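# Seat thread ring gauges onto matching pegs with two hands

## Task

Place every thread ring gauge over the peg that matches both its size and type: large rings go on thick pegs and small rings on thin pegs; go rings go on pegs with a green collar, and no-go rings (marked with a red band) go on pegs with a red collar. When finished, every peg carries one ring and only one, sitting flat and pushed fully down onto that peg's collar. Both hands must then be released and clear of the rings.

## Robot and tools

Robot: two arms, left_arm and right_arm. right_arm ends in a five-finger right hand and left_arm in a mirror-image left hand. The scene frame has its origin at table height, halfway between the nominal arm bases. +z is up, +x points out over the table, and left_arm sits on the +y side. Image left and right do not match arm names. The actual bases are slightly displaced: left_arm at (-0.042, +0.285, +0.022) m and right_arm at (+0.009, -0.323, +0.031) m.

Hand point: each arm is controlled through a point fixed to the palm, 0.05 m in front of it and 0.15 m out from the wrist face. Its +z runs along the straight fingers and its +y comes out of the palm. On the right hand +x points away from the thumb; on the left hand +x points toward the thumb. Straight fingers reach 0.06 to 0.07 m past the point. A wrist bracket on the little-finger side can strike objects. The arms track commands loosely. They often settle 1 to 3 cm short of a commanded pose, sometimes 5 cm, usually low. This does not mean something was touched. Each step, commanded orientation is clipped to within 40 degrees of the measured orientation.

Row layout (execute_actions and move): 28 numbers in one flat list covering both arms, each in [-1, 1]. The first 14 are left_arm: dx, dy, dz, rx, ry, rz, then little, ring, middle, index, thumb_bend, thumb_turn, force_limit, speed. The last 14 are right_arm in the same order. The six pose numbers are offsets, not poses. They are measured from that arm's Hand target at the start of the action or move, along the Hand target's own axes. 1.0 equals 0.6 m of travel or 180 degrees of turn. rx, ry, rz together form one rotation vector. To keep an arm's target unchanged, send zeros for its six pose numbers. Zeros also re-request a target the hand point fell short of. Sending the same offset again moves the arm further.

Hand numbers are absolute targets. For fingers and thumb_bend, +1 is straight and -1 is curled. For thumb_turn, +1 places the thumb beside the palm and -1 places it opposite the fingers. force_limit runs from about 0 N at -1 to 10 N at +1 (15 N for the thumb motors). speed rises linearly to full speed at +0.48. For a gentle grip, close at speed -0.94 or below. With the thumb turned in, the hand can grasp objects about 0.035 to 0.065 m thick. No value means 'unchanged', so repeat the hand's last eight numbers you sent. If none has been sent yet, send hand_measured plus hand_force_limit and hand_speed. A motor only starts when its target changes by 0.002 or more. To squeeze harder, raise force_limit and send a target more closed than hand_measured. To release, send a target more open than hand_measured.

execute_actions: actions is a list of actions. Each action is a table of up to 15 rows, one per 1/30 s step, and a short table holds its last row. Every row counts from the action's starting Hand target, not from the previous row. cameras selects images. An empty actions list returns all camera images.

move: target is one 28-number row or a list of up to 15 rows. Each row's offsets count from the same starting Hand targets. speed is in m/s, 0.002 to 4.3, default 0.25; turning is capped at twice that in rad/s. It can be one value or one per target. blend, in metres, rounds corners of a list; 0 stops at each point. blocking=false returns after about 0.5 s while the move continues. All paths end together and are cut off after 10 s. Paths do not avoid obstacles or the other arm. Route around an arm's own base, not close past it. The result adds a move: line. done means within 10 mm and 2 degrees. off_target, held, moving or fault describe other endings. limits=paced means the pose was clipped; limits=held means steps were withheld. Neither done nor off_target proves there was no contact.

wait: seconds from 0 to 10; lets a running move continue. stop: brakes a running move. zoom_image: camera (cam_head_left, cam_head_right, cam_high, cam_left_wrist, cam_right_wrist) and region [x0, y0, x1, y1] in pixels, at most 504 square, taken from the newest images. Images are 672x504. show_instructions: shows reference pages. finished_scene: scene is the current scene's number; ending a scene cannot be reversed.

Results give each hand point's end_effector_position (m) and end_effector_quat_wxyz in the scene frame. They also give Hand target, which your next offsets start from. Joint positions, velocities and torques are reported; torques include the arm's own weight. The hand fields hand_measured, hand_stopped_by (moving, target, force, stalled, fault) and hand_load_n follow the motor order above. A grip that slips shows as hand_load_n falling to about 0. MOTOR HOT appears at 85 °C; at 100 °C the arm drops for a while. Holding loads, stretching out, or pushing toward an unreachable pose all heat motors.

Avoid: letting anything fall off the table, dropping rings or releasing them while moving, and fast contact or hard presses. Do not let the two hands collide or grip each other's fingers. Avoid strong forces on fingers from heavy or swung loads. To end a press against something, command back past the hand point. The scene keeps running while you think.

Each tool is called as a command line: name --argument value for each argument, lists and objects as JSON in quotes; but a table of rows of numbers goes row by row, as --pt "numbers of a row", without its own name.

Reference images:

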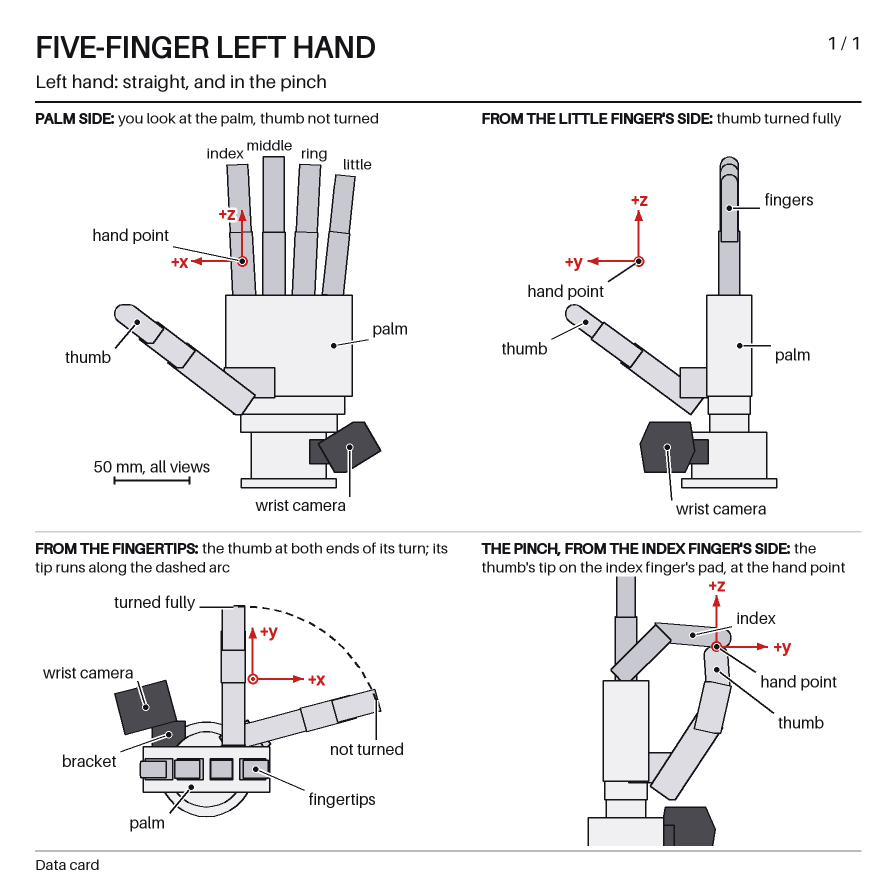

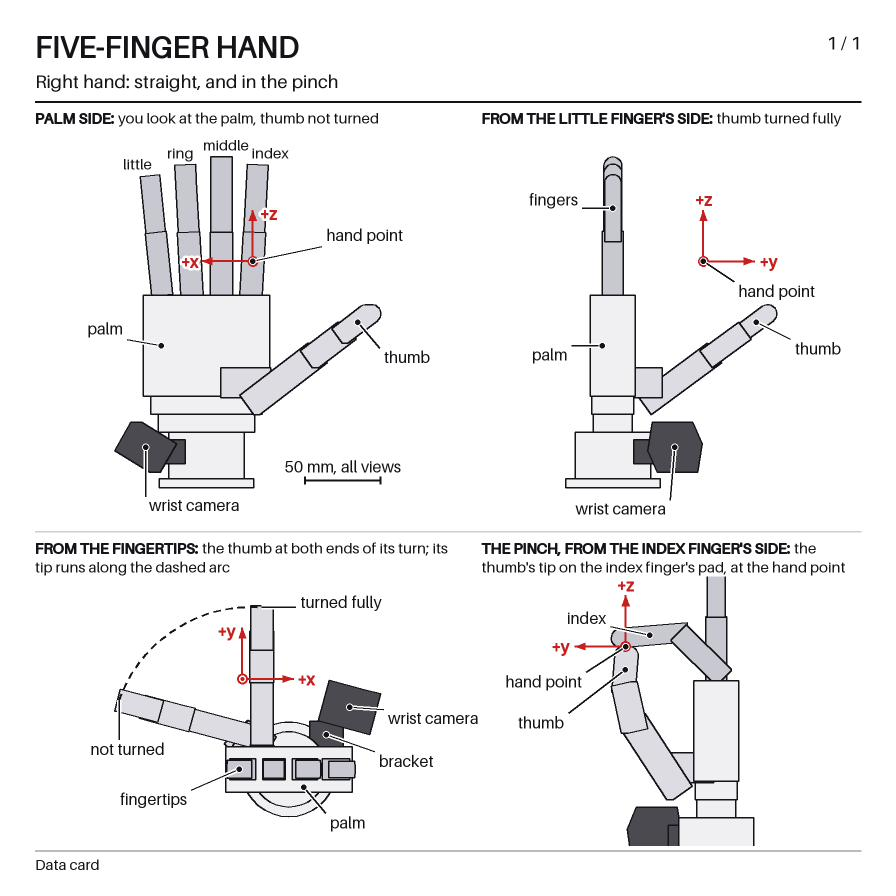

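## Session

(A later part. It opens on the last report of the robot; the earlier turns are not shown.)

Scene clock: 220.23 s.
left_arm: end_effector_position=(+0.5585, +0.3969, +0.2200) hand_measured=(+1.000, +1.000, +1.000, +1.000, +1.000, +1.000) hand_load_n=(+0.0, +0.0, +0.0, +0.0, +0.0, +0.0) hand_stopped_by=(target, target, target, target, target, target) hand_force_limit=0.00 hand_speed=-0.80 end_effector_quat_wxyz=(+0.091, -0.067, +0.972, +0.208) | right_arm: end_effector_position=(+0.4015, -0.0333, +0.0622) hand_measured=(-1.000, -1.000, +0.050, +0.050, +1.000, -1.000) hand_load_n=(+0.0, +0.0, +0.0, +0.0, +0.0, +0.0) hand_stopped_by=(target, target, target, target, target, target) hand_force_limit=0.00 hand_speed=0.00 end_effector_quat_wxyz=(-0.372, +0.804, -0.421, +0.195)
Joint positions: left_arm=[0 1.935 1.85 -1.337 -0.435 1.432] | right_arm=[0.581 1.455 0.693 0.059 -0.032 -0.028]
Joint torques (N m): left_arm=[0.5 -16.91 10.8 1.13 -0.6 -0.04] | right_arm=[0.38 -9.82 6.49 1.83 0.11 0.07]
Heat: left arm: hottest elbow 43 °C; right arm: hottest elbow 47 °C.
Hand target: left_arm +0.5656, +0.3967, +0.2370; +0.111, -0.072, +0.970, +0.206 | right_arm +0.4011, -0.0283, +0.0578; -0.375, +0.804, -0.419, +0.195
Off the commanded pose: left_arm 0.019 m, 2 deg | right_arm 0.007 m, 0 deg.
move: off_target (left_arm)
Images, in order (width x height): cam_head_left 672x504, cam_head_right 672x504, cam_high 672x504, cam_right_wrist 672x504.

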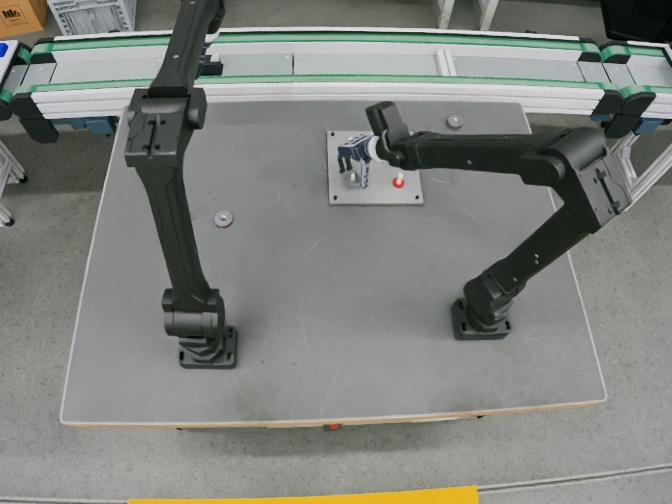

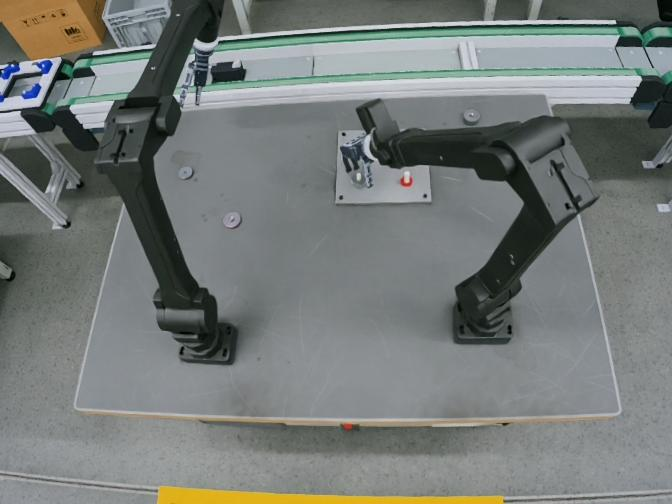

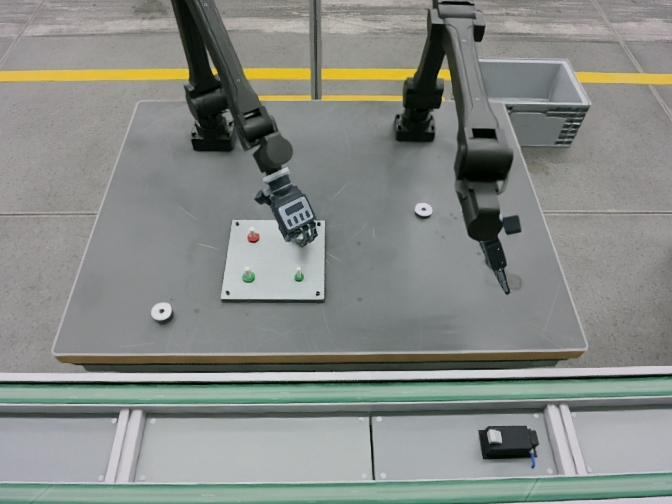

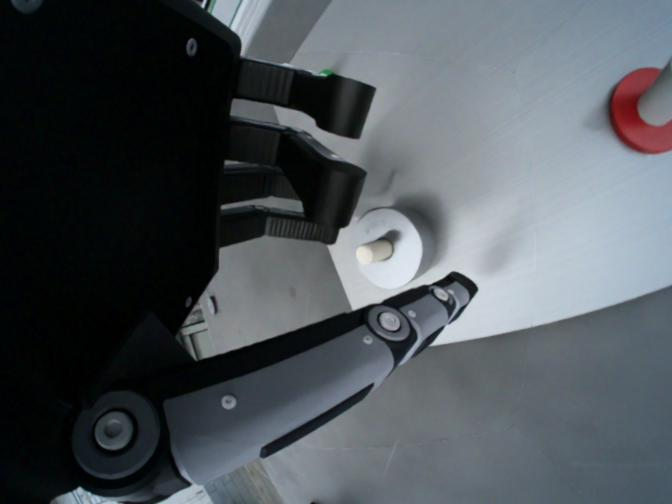

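move --target '[0,0,0,0,0,0,1,1,1,1,1,1,0,-0.8,-0.0027,0.0247,0.023,0,0,0,-1,-1,0.05,0.05,1,-1,0,0]' --speed 0.05 --cameras '["cam_head_left","cam_head_right","cam_high","cam_right_wrist"]'

zoom_image --camera "cam_head_right" --region '[330, 140, 400, 210]'

zoom_image --camera "cam_high" --region '[265, 200, 335, 270]'

zoom_image --camera "cam_head_left" --region '[320, 140, 390, 210]'

Scene clock: 228.43 s.
left_arm: end_effector_position=(+0.5585, +0.3969, +0.2200) hand_measured=(+1.000, +1.000, +1.000, +1.000, +1.000, +1.000) hand_load_n=(+0.0, +0.0, -0.5, +0.0, +0.0, +0.0) hand_stopped_by=(target, target, target, target, target, target) hand_force_limit=0.00 hand_speed=-0.80 end_effector_quat_wxyz=(+0.091, -0.067, +0.972, +0.208) | right_arm: end_effector_position=(+0.4039, -0.0303, +0.0466) hand_measured=(-1.000, -1.000, +0.050, +0.050, +1.000, -1.000) hand_load_n=(+0.0, +0.0, -1.5, +0.0, +0.0, +0.0) hand_stopped_by=(target, target, target, target, target, target) hand_force_limit=0.00 hand_speed=0.00 end_effector_quat_wxyz=(-0.376, +0.803, -0.419, +0.198)
Joint positions: left_arm=[0 1.935 1.85 -1.337 -0.435 1.432] | right_arm=[0.585 1.501 0.68 0.128 -0.029 -0.028]
Joint torques (N m): left_arm=[0.56 -16.97 10.7 1.17 -0.57 -0.04] | right_arm=[0.44 -9.52 5.9 1.81 0.12 0.11]
Heat: left arm: hottest elbow 43 °C; right arm: hottest elbow 47 °C.
Hand target: left_arm +0.5656, +0.3967, +0.2370; +0.111, -0.072, +0.970, +0.206 | right_arm +0.4009, -0.0264, +0.0375; -0.375, +0.804, -0.419, +0.195
Off the commanded pose: left_arm 0.019 m, 2 deg | right_arm 0.010 m, 0 deg.
move: off_target (left_arm)
Images, in order (width x height): cam_head_left 672x504, cam_head_right 672x504, cam_high 672x504, cam_right_wrist 672x504.

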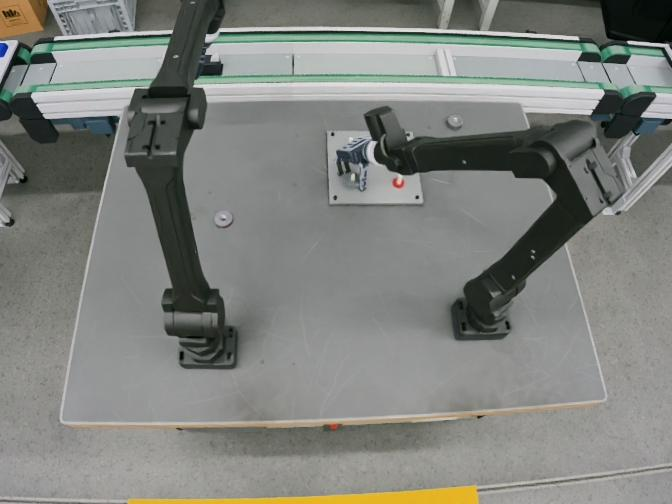

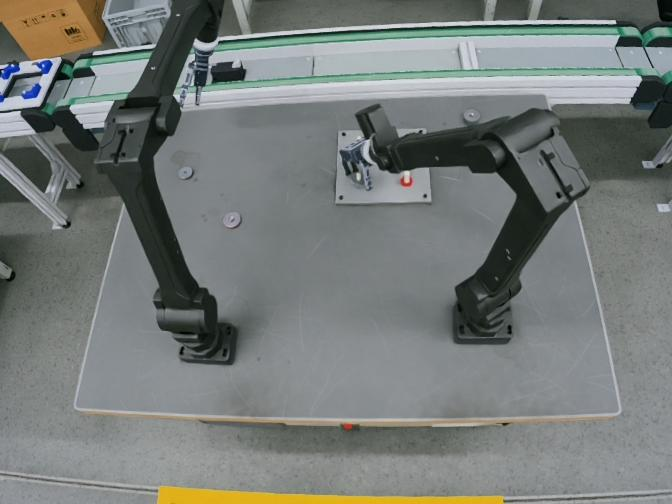

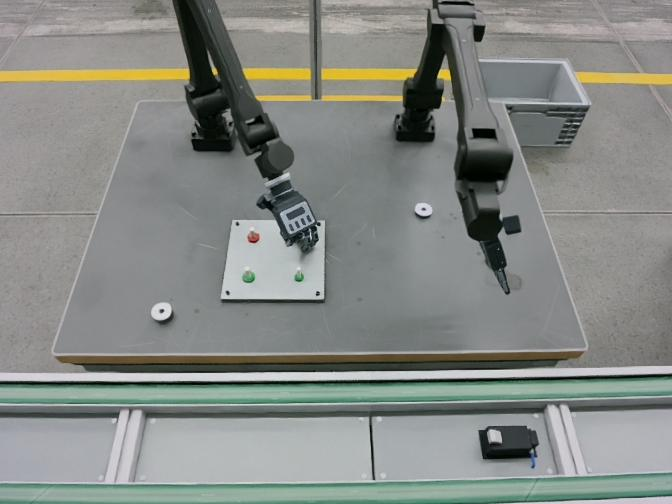

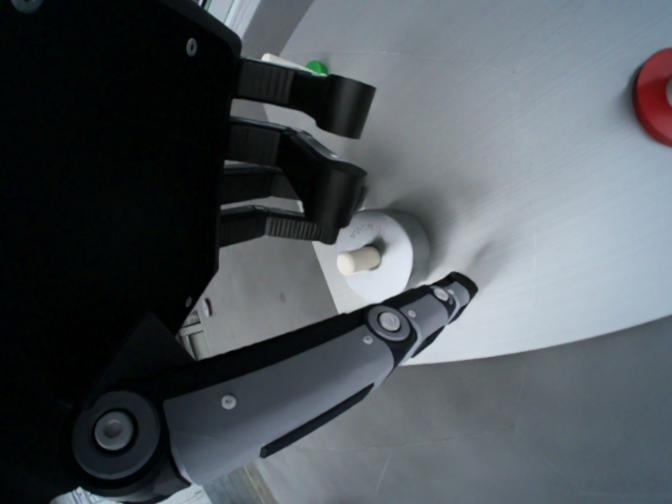

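Scaled by 7.200 from the camera's 672x504 image, which has a finer 960x720 frame.

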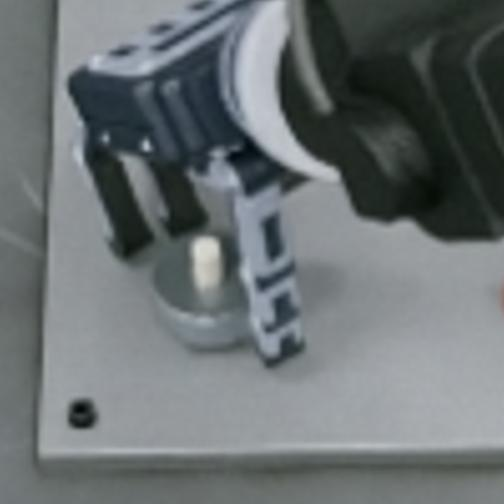

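Scaled by 7.200 from the camera's 672x504 image, which has a finer 960x720 frame.

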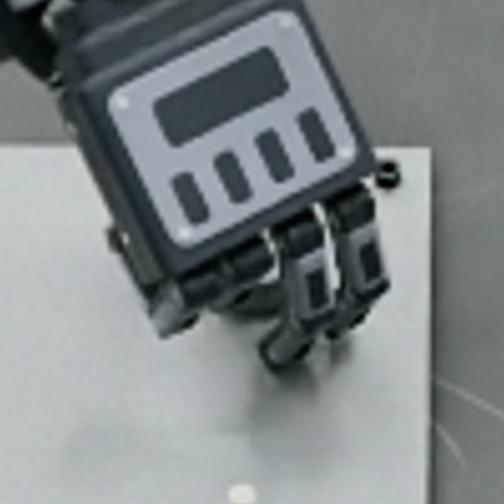

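Scaled by 7.200 from the camera's 672x504 image, which has a finer 960x720 frame.

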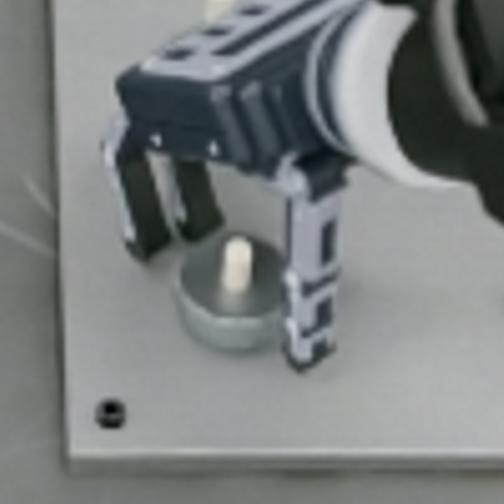

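move --target '[0,0,0,0,0,0,1,1,1,1,1,1,0,-0.8,0,0.0121,0.0027,0,0,0,-1,-1,0.05,0.05,1,-1,0,0]' --speed 0.05 --cameras '["cam_head_left","cam_head_right","cam_high","cam_right_wrist"]'

zoom_image --camera "cam_head_right" --region '[330, 140, 400, 210]'

zoom_image --camera "cam_high" --region '[265, 200, 335, 270]'

Scene clock: 239.37 s.
left_arm: end_effector_position=(+0.5585, +0.3969, +0.2200) hand_measured=(+1.000, +1.000, +1.000, +1.000, +1.000, +1.000) hand_load_n=(+0.0, +0.0, +0.0, +0.0, +0.0, +0.0) hand_stopped_by=(target, target, target, target, target, target) hand_force_limit=0.00 hand_speed=-0.80 end_effector_quat_wxyz=(+0.091, -0.067, +0.972, +0.208) | right_arm: end_effector_position=(+0.4038, -0.0304, +0.0458) hand_measured=(-1.000, -1.000, +0.050, +0.050, +1.000, -1.000) hand_load_n=(+0.0, +0.5, -4.0, +0.0, +0.0, +0.0) hand_stopped_by=(target, target, target, target, target, target) hand_force_limit=0.00 hand_speed=0.00 end_effector_quat_wxyz=(-0.382, +0.800, -0.417, +0.202)
Joint positions: left_arm=[0 1.935 1.85 -1.337 -0.435 1.432] | right_arm=[0.585 1.501 0.668 0.155 -0.029 -0.028]
Joint torques (N m): left_arm=[0.38 -17.03 10.76 1.16 -0.58 -0.03] | right_arm=[0.38 -8.82 5.63 1.66 0.11 0.1]
Heat: left arm: hottest elbow 44 °C; right arm: hottest elbow 46 °C.
Hand target: left_arm +0.5656, +0.3967, +0.2370; +0.111, -0.072, +0.970, +0.206 | right_arm +0.3981, -0.0284, +0.0309; -0.375, +0.804, -0.419, +0.195
Off the commanded pose: left_arm 0.019 m, 2 deg | right_arm 0.016 m, 1 deg.
move: off_target (left_arm, right_arm)
Images, in order (width x height): cam_head_left 672x504, cam_head_right 672x504, cam_high 672x504, cam_right_wrist 672x504.

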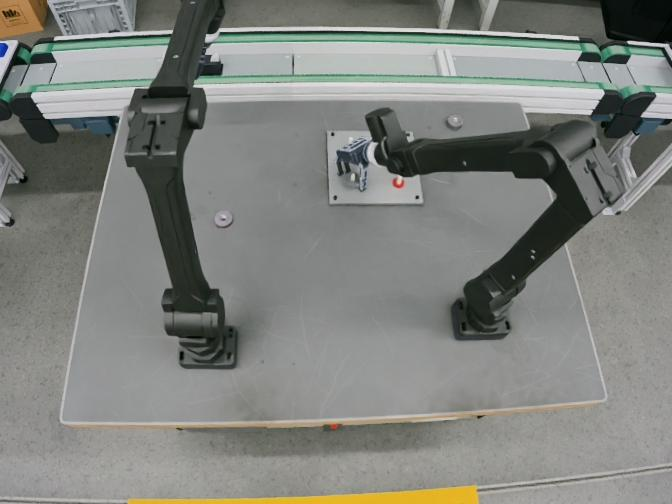

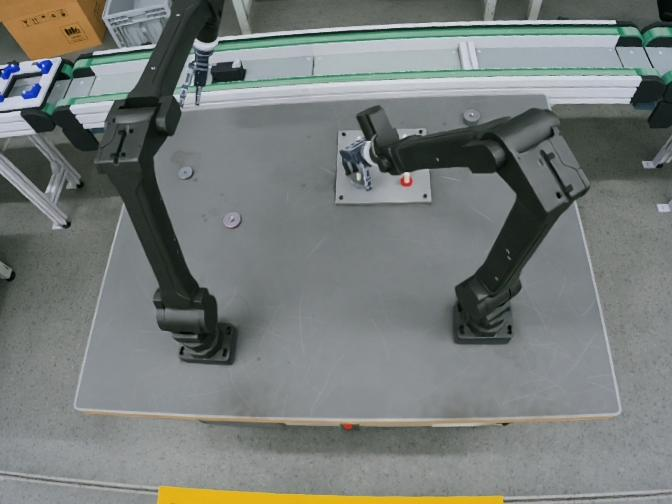

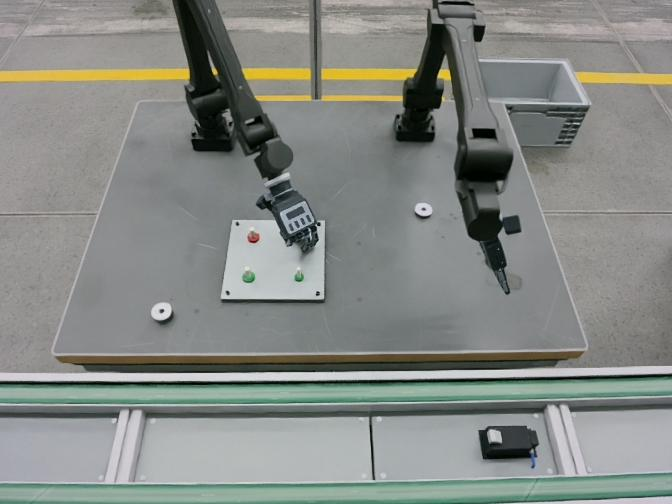

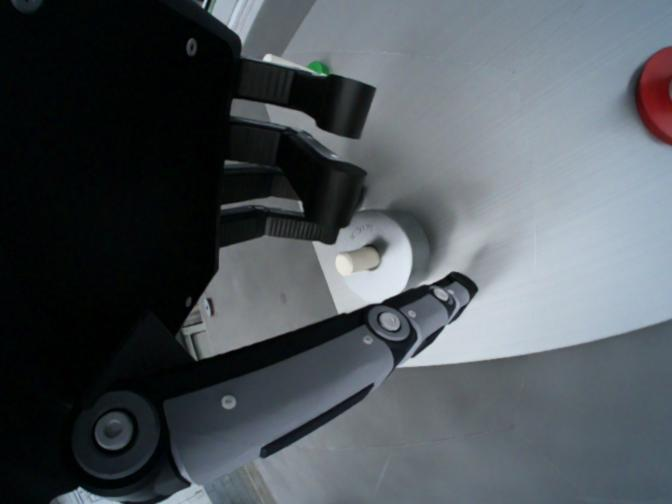

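Scaled by 7.200 from the camera's 672x504 image, which has a finer 960x720 frame.

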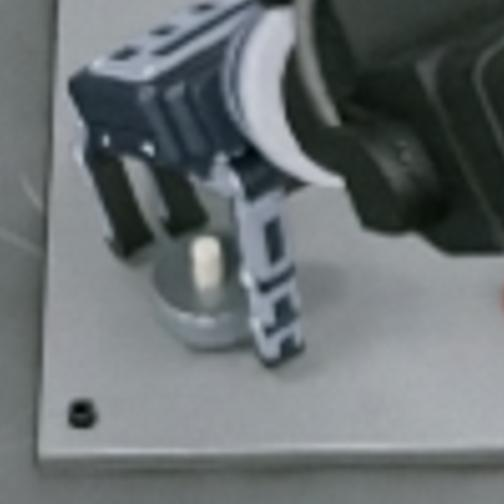

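Scaled by 7.200 from the camera's 672x504 image, which has a finer 960x720 frame.

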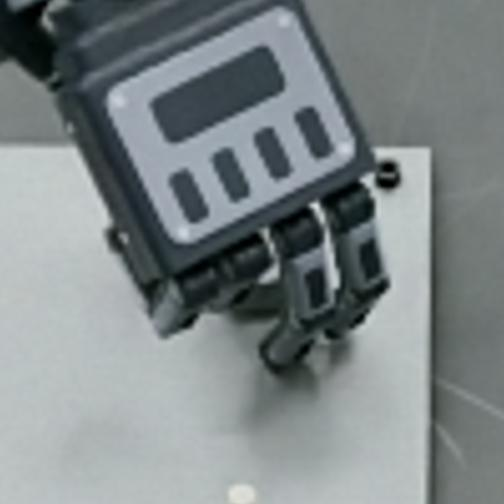

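move --pt "0 0 0 0 0 0 1 1 1 1 1 1 0 -0.8 0 -0.0165 -0.0065 0 0 0 -1 -1 0.05 0.05 1 -1 0 0" --pt "0 0 0 0 0 0 1 1 1 1 1 1 0 -0.8 0 -0.0165 -0.0065 0 0 0 -1 -1 -0.35 -0.35 0.5 -1 -0.2 -0.9" --speed 0.05 --cameras '["cam_head_left","cam_head_right","cam_high","cam_right_wrist"]'

zoom_image --camera "cam_head_right" --region '[330, 140, 400, 210]'

zoom_image --camera "cam_high" --region '[265, 200, 335, 270]'

Scene clock: 259.10 s.
left_arm: end_effector_position=(+0.5585, +0.3969, +0.2200) hand_measured=(+1.000, +1.000, +1.000, +1.000, +1.000, +1.000) hand_load_n=(+0.0, +0.0, +0.0, +0.0, +0.0, +0.0) hand_stopped_by=(target, target, target, target, target, target) hand_force_limit=0.00 hand_speed=-0.80 end_effector_quat_wxyz=(+0.091, -0.067, +0.972, +0.208) | right_arm: end_effector_position=(+0.4029, -0.0316, +0.0441) hand_measured=(-1.000, -1.000, -0.106, -0.134, +0.794, -1.000) hand_load_n=(+0.0, +0.0, +3.0, +6.0, +6.0, +0.0) hand_stopped_by=(target, target, force, force, force, target) hand_force_limit=-0.20 hand_speed=-0.90 end_effector_quat_wxyz=(-0.378, +0.801, -0.419, +0.202)
Joint positions: left_arm=[0 1.935 1.85 -1.337 -0.435 1.432] | right_arm=[0.586 1.502 0.668 0.149 -0.024 -0.028]
Joint torques (N m): left_arm=[0.5 -16.79 10.76 1.11 -0.59 -0.04] | right_arm=[0.38 -10.29 6.98 0.72 -0.04 0.1]
Heat: left arm: hottest elbow 44 °C; right arm: hottest elbow 46 °C.
Hand target: left_arm +0.5656, +0.3967, +0.2370; +0.111, -0.072, +0.970, +0.206 | right_arm +0.4009, -0.0263, +0.0411; -0.375, +0.804, -0.418, +0.195
Off the commanded pose: left_arm 0.019 m, 2 deg | right_arm 0.006 m, 1 deg.
move: off_target (left_arm)
Images, in order (width x height): cam_head_left 672x504, cam_head_right 672x504, cam_high 672x504, cam_right_wrist 672x504.

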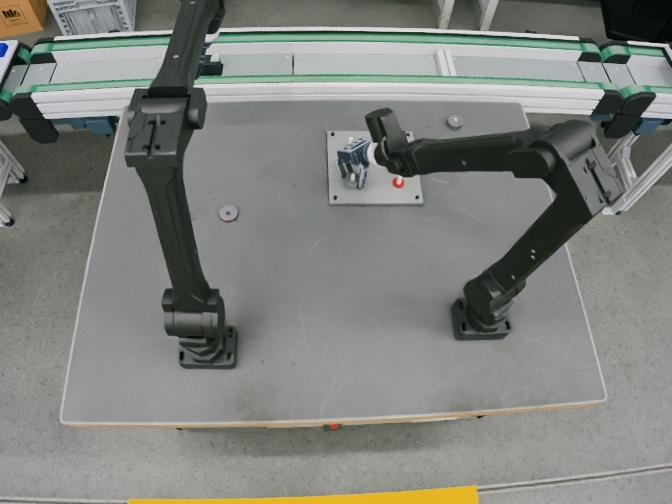

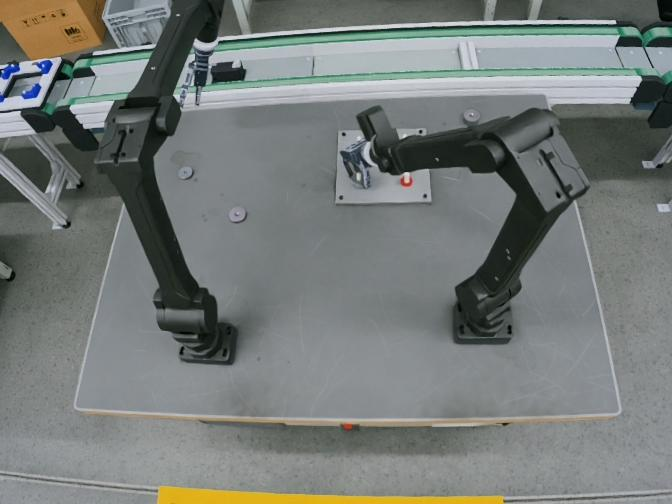

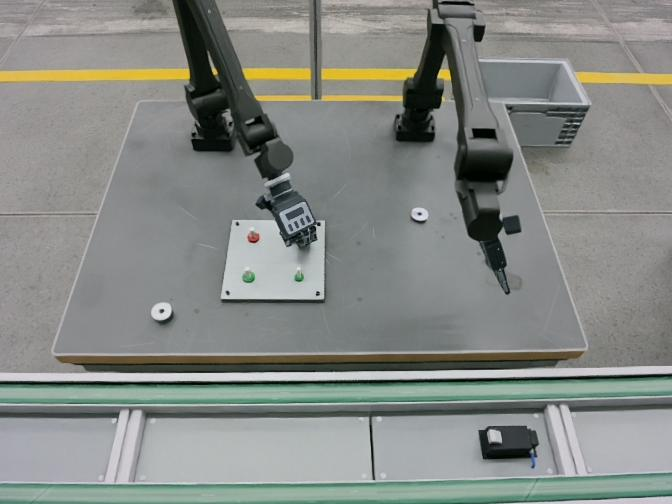

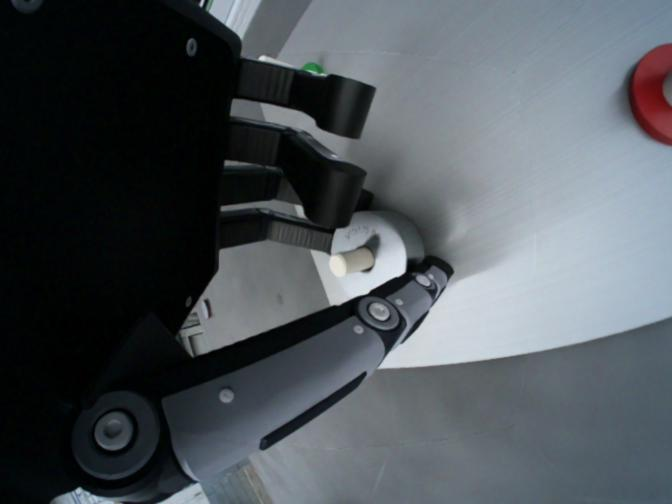

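Scaled by 7.200 from the camera's 672x504 image, which has a finer 960x720 frame.

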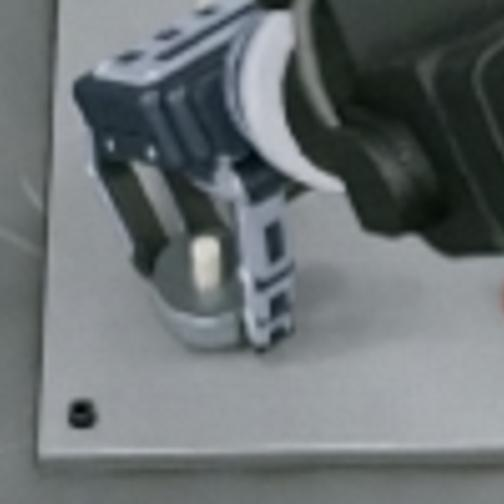

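Scaled by 7.200 from the camera's 672x504 image, which has a finer 960x720 frame.

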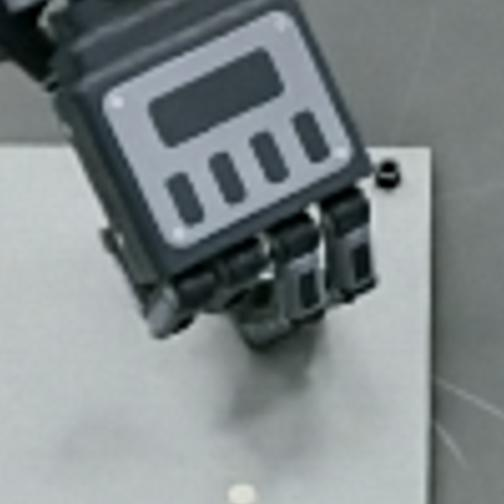

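move --target '[0,0,0,0,0,0,1,1,1,1,1,1,0,-0.8,0.0028,-0.1022,-0.0832,0,0,0,-1,-1,-0.35,-0.35,0.5,-1,-0.2,-0.9]' --speed 0.05 --cameras '["cam_head_left","cam_head_right","cam_high","cam_right_wrist"]'

zoom_image --camera "cam_head_right" --region '[330, 120, 420, 210]'

zoom_image --camera "cam_high" --region '[255, 190, 335, 270]'

Scene clock: 267.37 s.
left_arm: end_effector_position=(+0.5585, +0.3969, +0.2200) hand_measured=(+1.000, +1.000, +1.000, +1.000, +1.000, +1.000) hand_load_n=(+0.0, +0.0, +0.0, +0.0, +0.0, +0.0) hand_stopped_by=(target, target, target, target, target, target) hand_force_limit=0.00 hand_speed=-0.80 end_effector_quat_wxyz=(+0.091, -0.067, +0.972, +0.208) | right_arm: end_effector_position=(+0.3816, -0.0443, +0.0834) hand_measured=(-1.000, -1.000, -0.106, -0.134, +0.794, -1.000) hand_load_n=(+0.0, +0.0, +2.5, +5.0, +7.0, +0.5) hand_stopped_by=(target, target, force, force, force, target) hand_force_limit=-0.20 hand_speed=-0.90 end_effector_quat_wxyz=(-0.344, +0.817, -0.427, +0.180)
Joint positions: left_arm=[0 1.935 1.85 -1.337 -0.435 1.432] | right_arm=[0.586 1.367 0.714 -0.121 -0.028 -0.028]
Joint torques (N m): left_arm=[0.44 -16.79 10.77 1.13 -0.58 -0.02] | right_arm=[0.03 -12.28 11.45 0.77 -0.04 0.07]
Heat: left arm: hottest elbow 44 °C; right arm: hottest elbow 46 °C.
Hand target: left_arm +0.5656, +0.3967, +0.2370; +0.111, -0.072, +0.970, +0.206 | right_arm +0.4028, -0.0271, +0.1200; -0.375, +0.804, -0.418, +0.194
Off the commanded pose: left_arm 0.019 m, 2 deg | right_arm 0.046 m, 4 deg.
move: off_target (left_arm, right_arm)
Images, in order (width x height): cam_head_left 672x504, cam_head_right 672x504, cam_high 672x504, cam_right_wrist 672x504.

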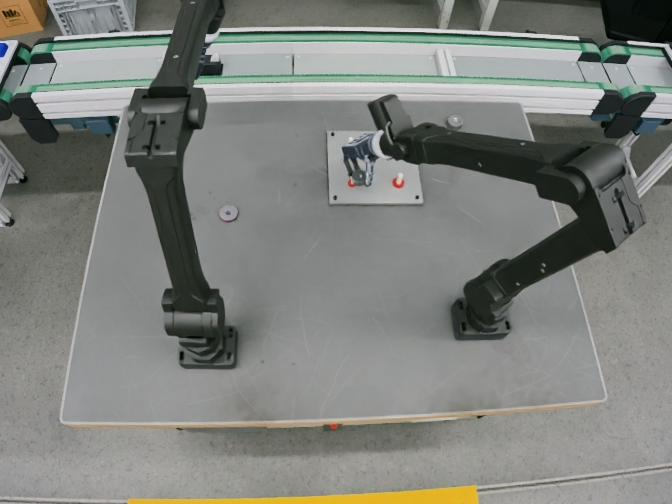

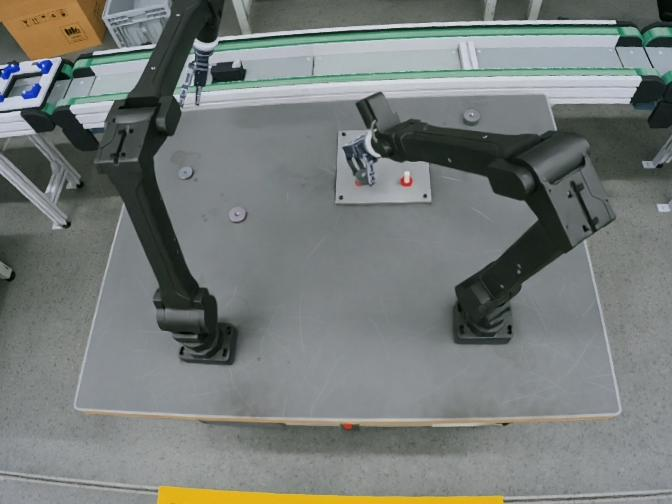

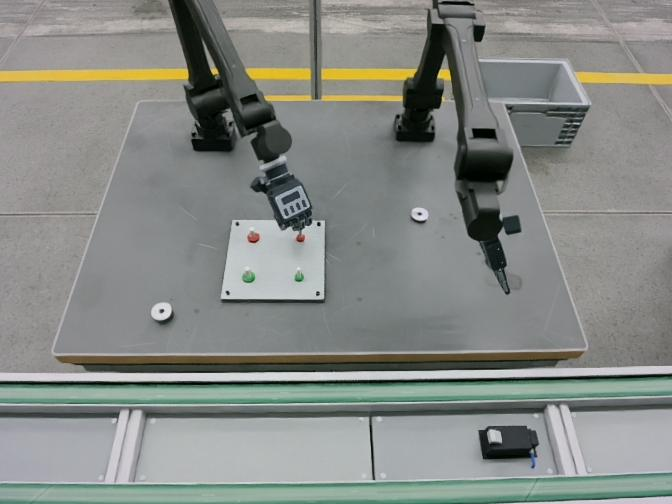

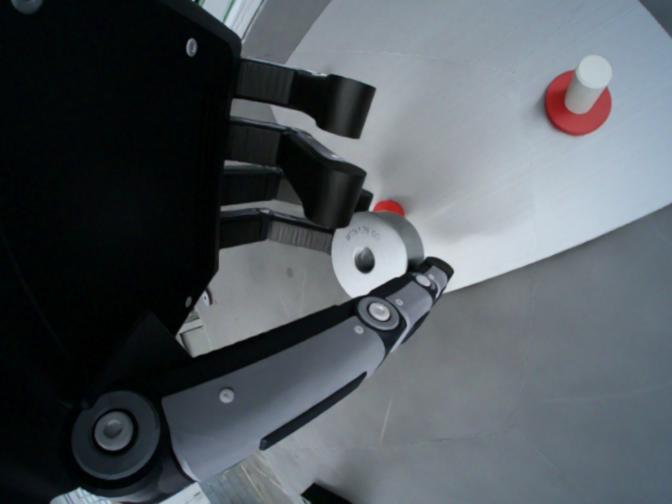

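Scaled by 5.600 from the camera's 672x504 image, which has a finer 960x720 frame.

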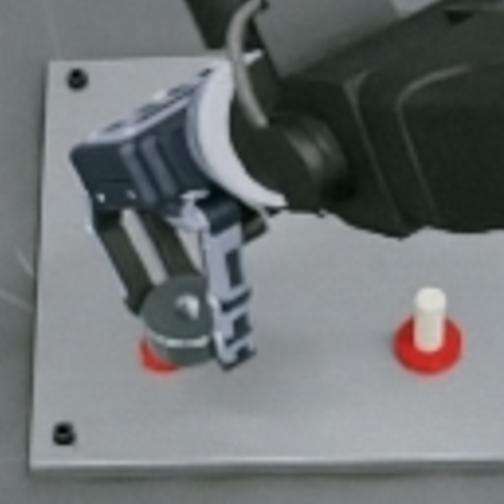

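Scaled by 6.300 from the camera's 672x504 image, which has a finer 960x720 frame.

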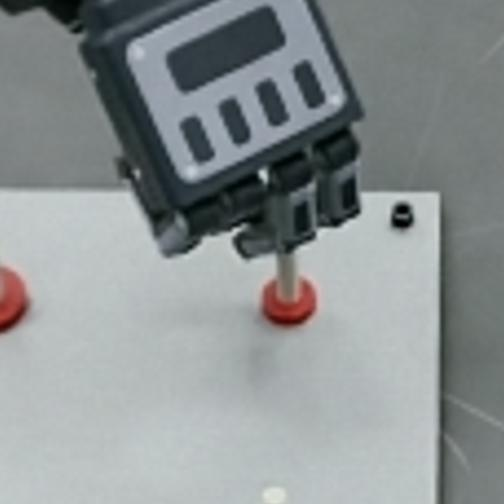

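move --pt "0 0 0 0 0 0 1 1 1 1 1 1 0 -0.8 0.0041 -0.0751 -0.0402 0 0 0 -1 -1 -0.35 -0.35 0.5 -1 -0.2 -0.9" --pt "0 0 0 0 0 0 1 1 1 1 1 1 0 -0.8 0.1216 -0.1886 0.0950 0 0 0 -1 -1 -0.35 -0.35 0.5 -1 -0.2 -0.9" --speed 0.1 --blend '[0.01,0]' --cameras '["cam_head_left","cam_head_right","cam_high","cam_right_wrist"]'

zoom_image --camera "cam_head_right" --region '[320, 90, 420, 190]'

zoom_image --camera "cam_high" --region '[240, 210, 340, 310]'

Scene clock: 287.03 s.
left_arm: end_effector_position=(+0.5585, +0.3969, +0.2200) hand_measured=(+1.000, +1.000, +1.000, +1.000, +1.000, +1.000) hand_load_n=(+0.0, +0.0, +0.5, +0.0, -0.5, +0.0) hand_stopped_by=(target, target, target, target, target, target) hand_force_limit=0.00 hand_speed=-0.80 end_effector_quat_wxyz=(+0.091, -0.067, +0.972, +0.208) | right_arm: end_effector_position=(+0.5164, -0.0265, +0.1465) hand_measured=(-1.000, -1.000, -0.106, -0.134, +0.794, -1.000) hand_load_n=(+0.0, +0.0, +2.5, +5.0, +7.0, +0.5) hand_stopped_by=(target, target, force, force, force, target) hand_force_limit=-0.20 hand_speed=-0.90 end_effector_quat_wxyz=(-0.360, +0.811, -0.425, +0.181)
Joint positions: left_arm=[0 1.935 1.85 -1.337 -0.435 1.432] | right_arm=[0.462 1.577 1.124 -0.296 -0.13 -0.103]
Joint torques (N m): left_arm=[0.5 -16.91 10.74 1.09 -0.58 -0.03] | right_arm=[-0.79 -13.57 12.71 0.8 -0.1 -0.07]
Heat: left arm: hottest elbow 44 °C; right arm: hottest elbow 48 °C.
Hand target: left_arm +0.5656, +0.3967, +0.2370; +0.111, -0.072, +0.970, +0.206 | right_arm +0.5401, -0.0200, +0.1699; -0.375, +0.804, -0.418, +0.195
Off the commanded pose: left_arm 0.019 m, 2 deg | right_arm 0.034 m, 3 deg.
move: off_target (left_arm, right_arm)
Images, in order (width x height): cam_head_left 672x504, cam_head_right 672x504, cam_high 672x504, cam_right_wrist 672x504.

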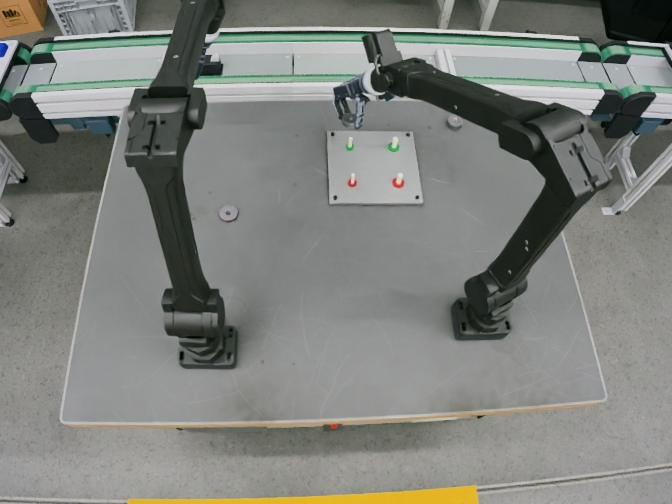

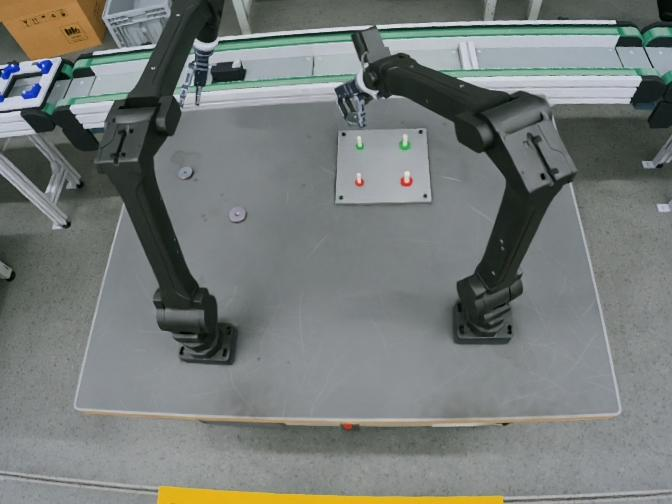

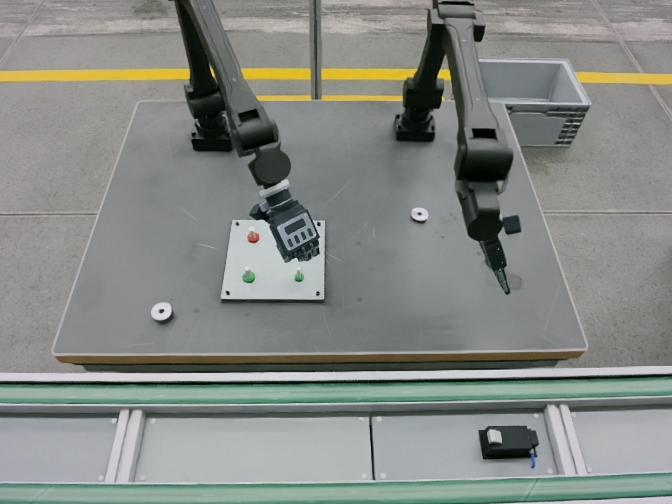

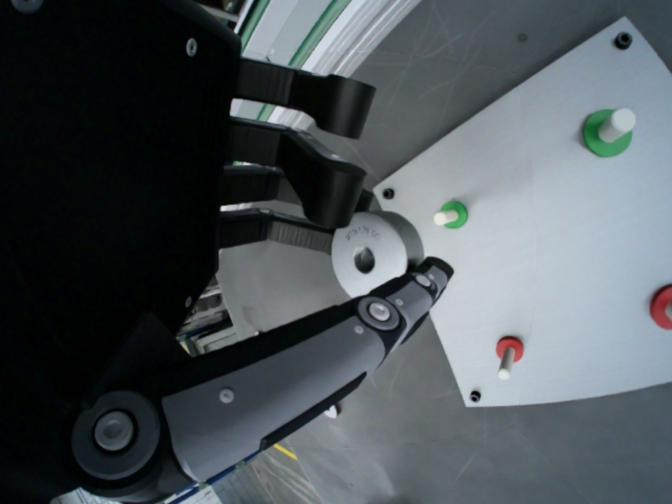

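Scaled by 5.040 from the camera's 672x504 image, which has a finer 960x720 frame.

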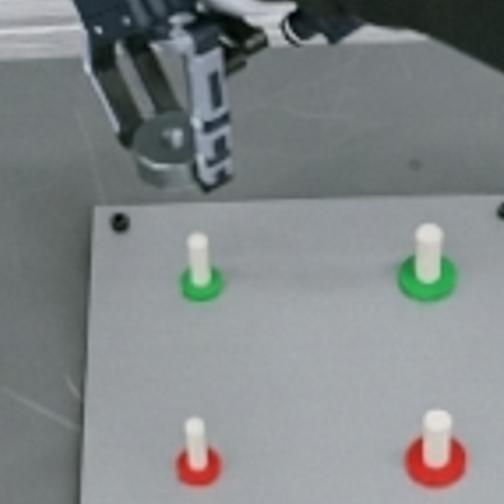

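Scaled by 5.040 from the camera's 672x504 image, which has a finer 960x720 frame.

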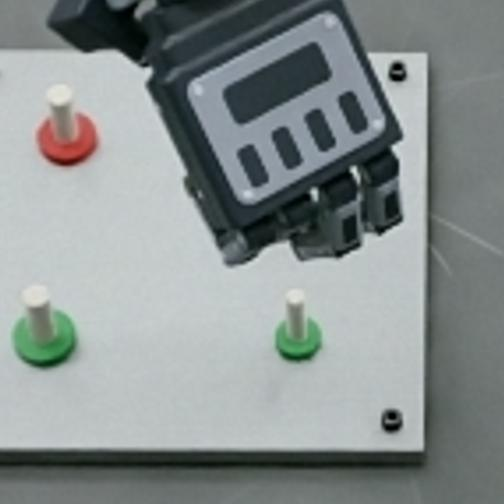

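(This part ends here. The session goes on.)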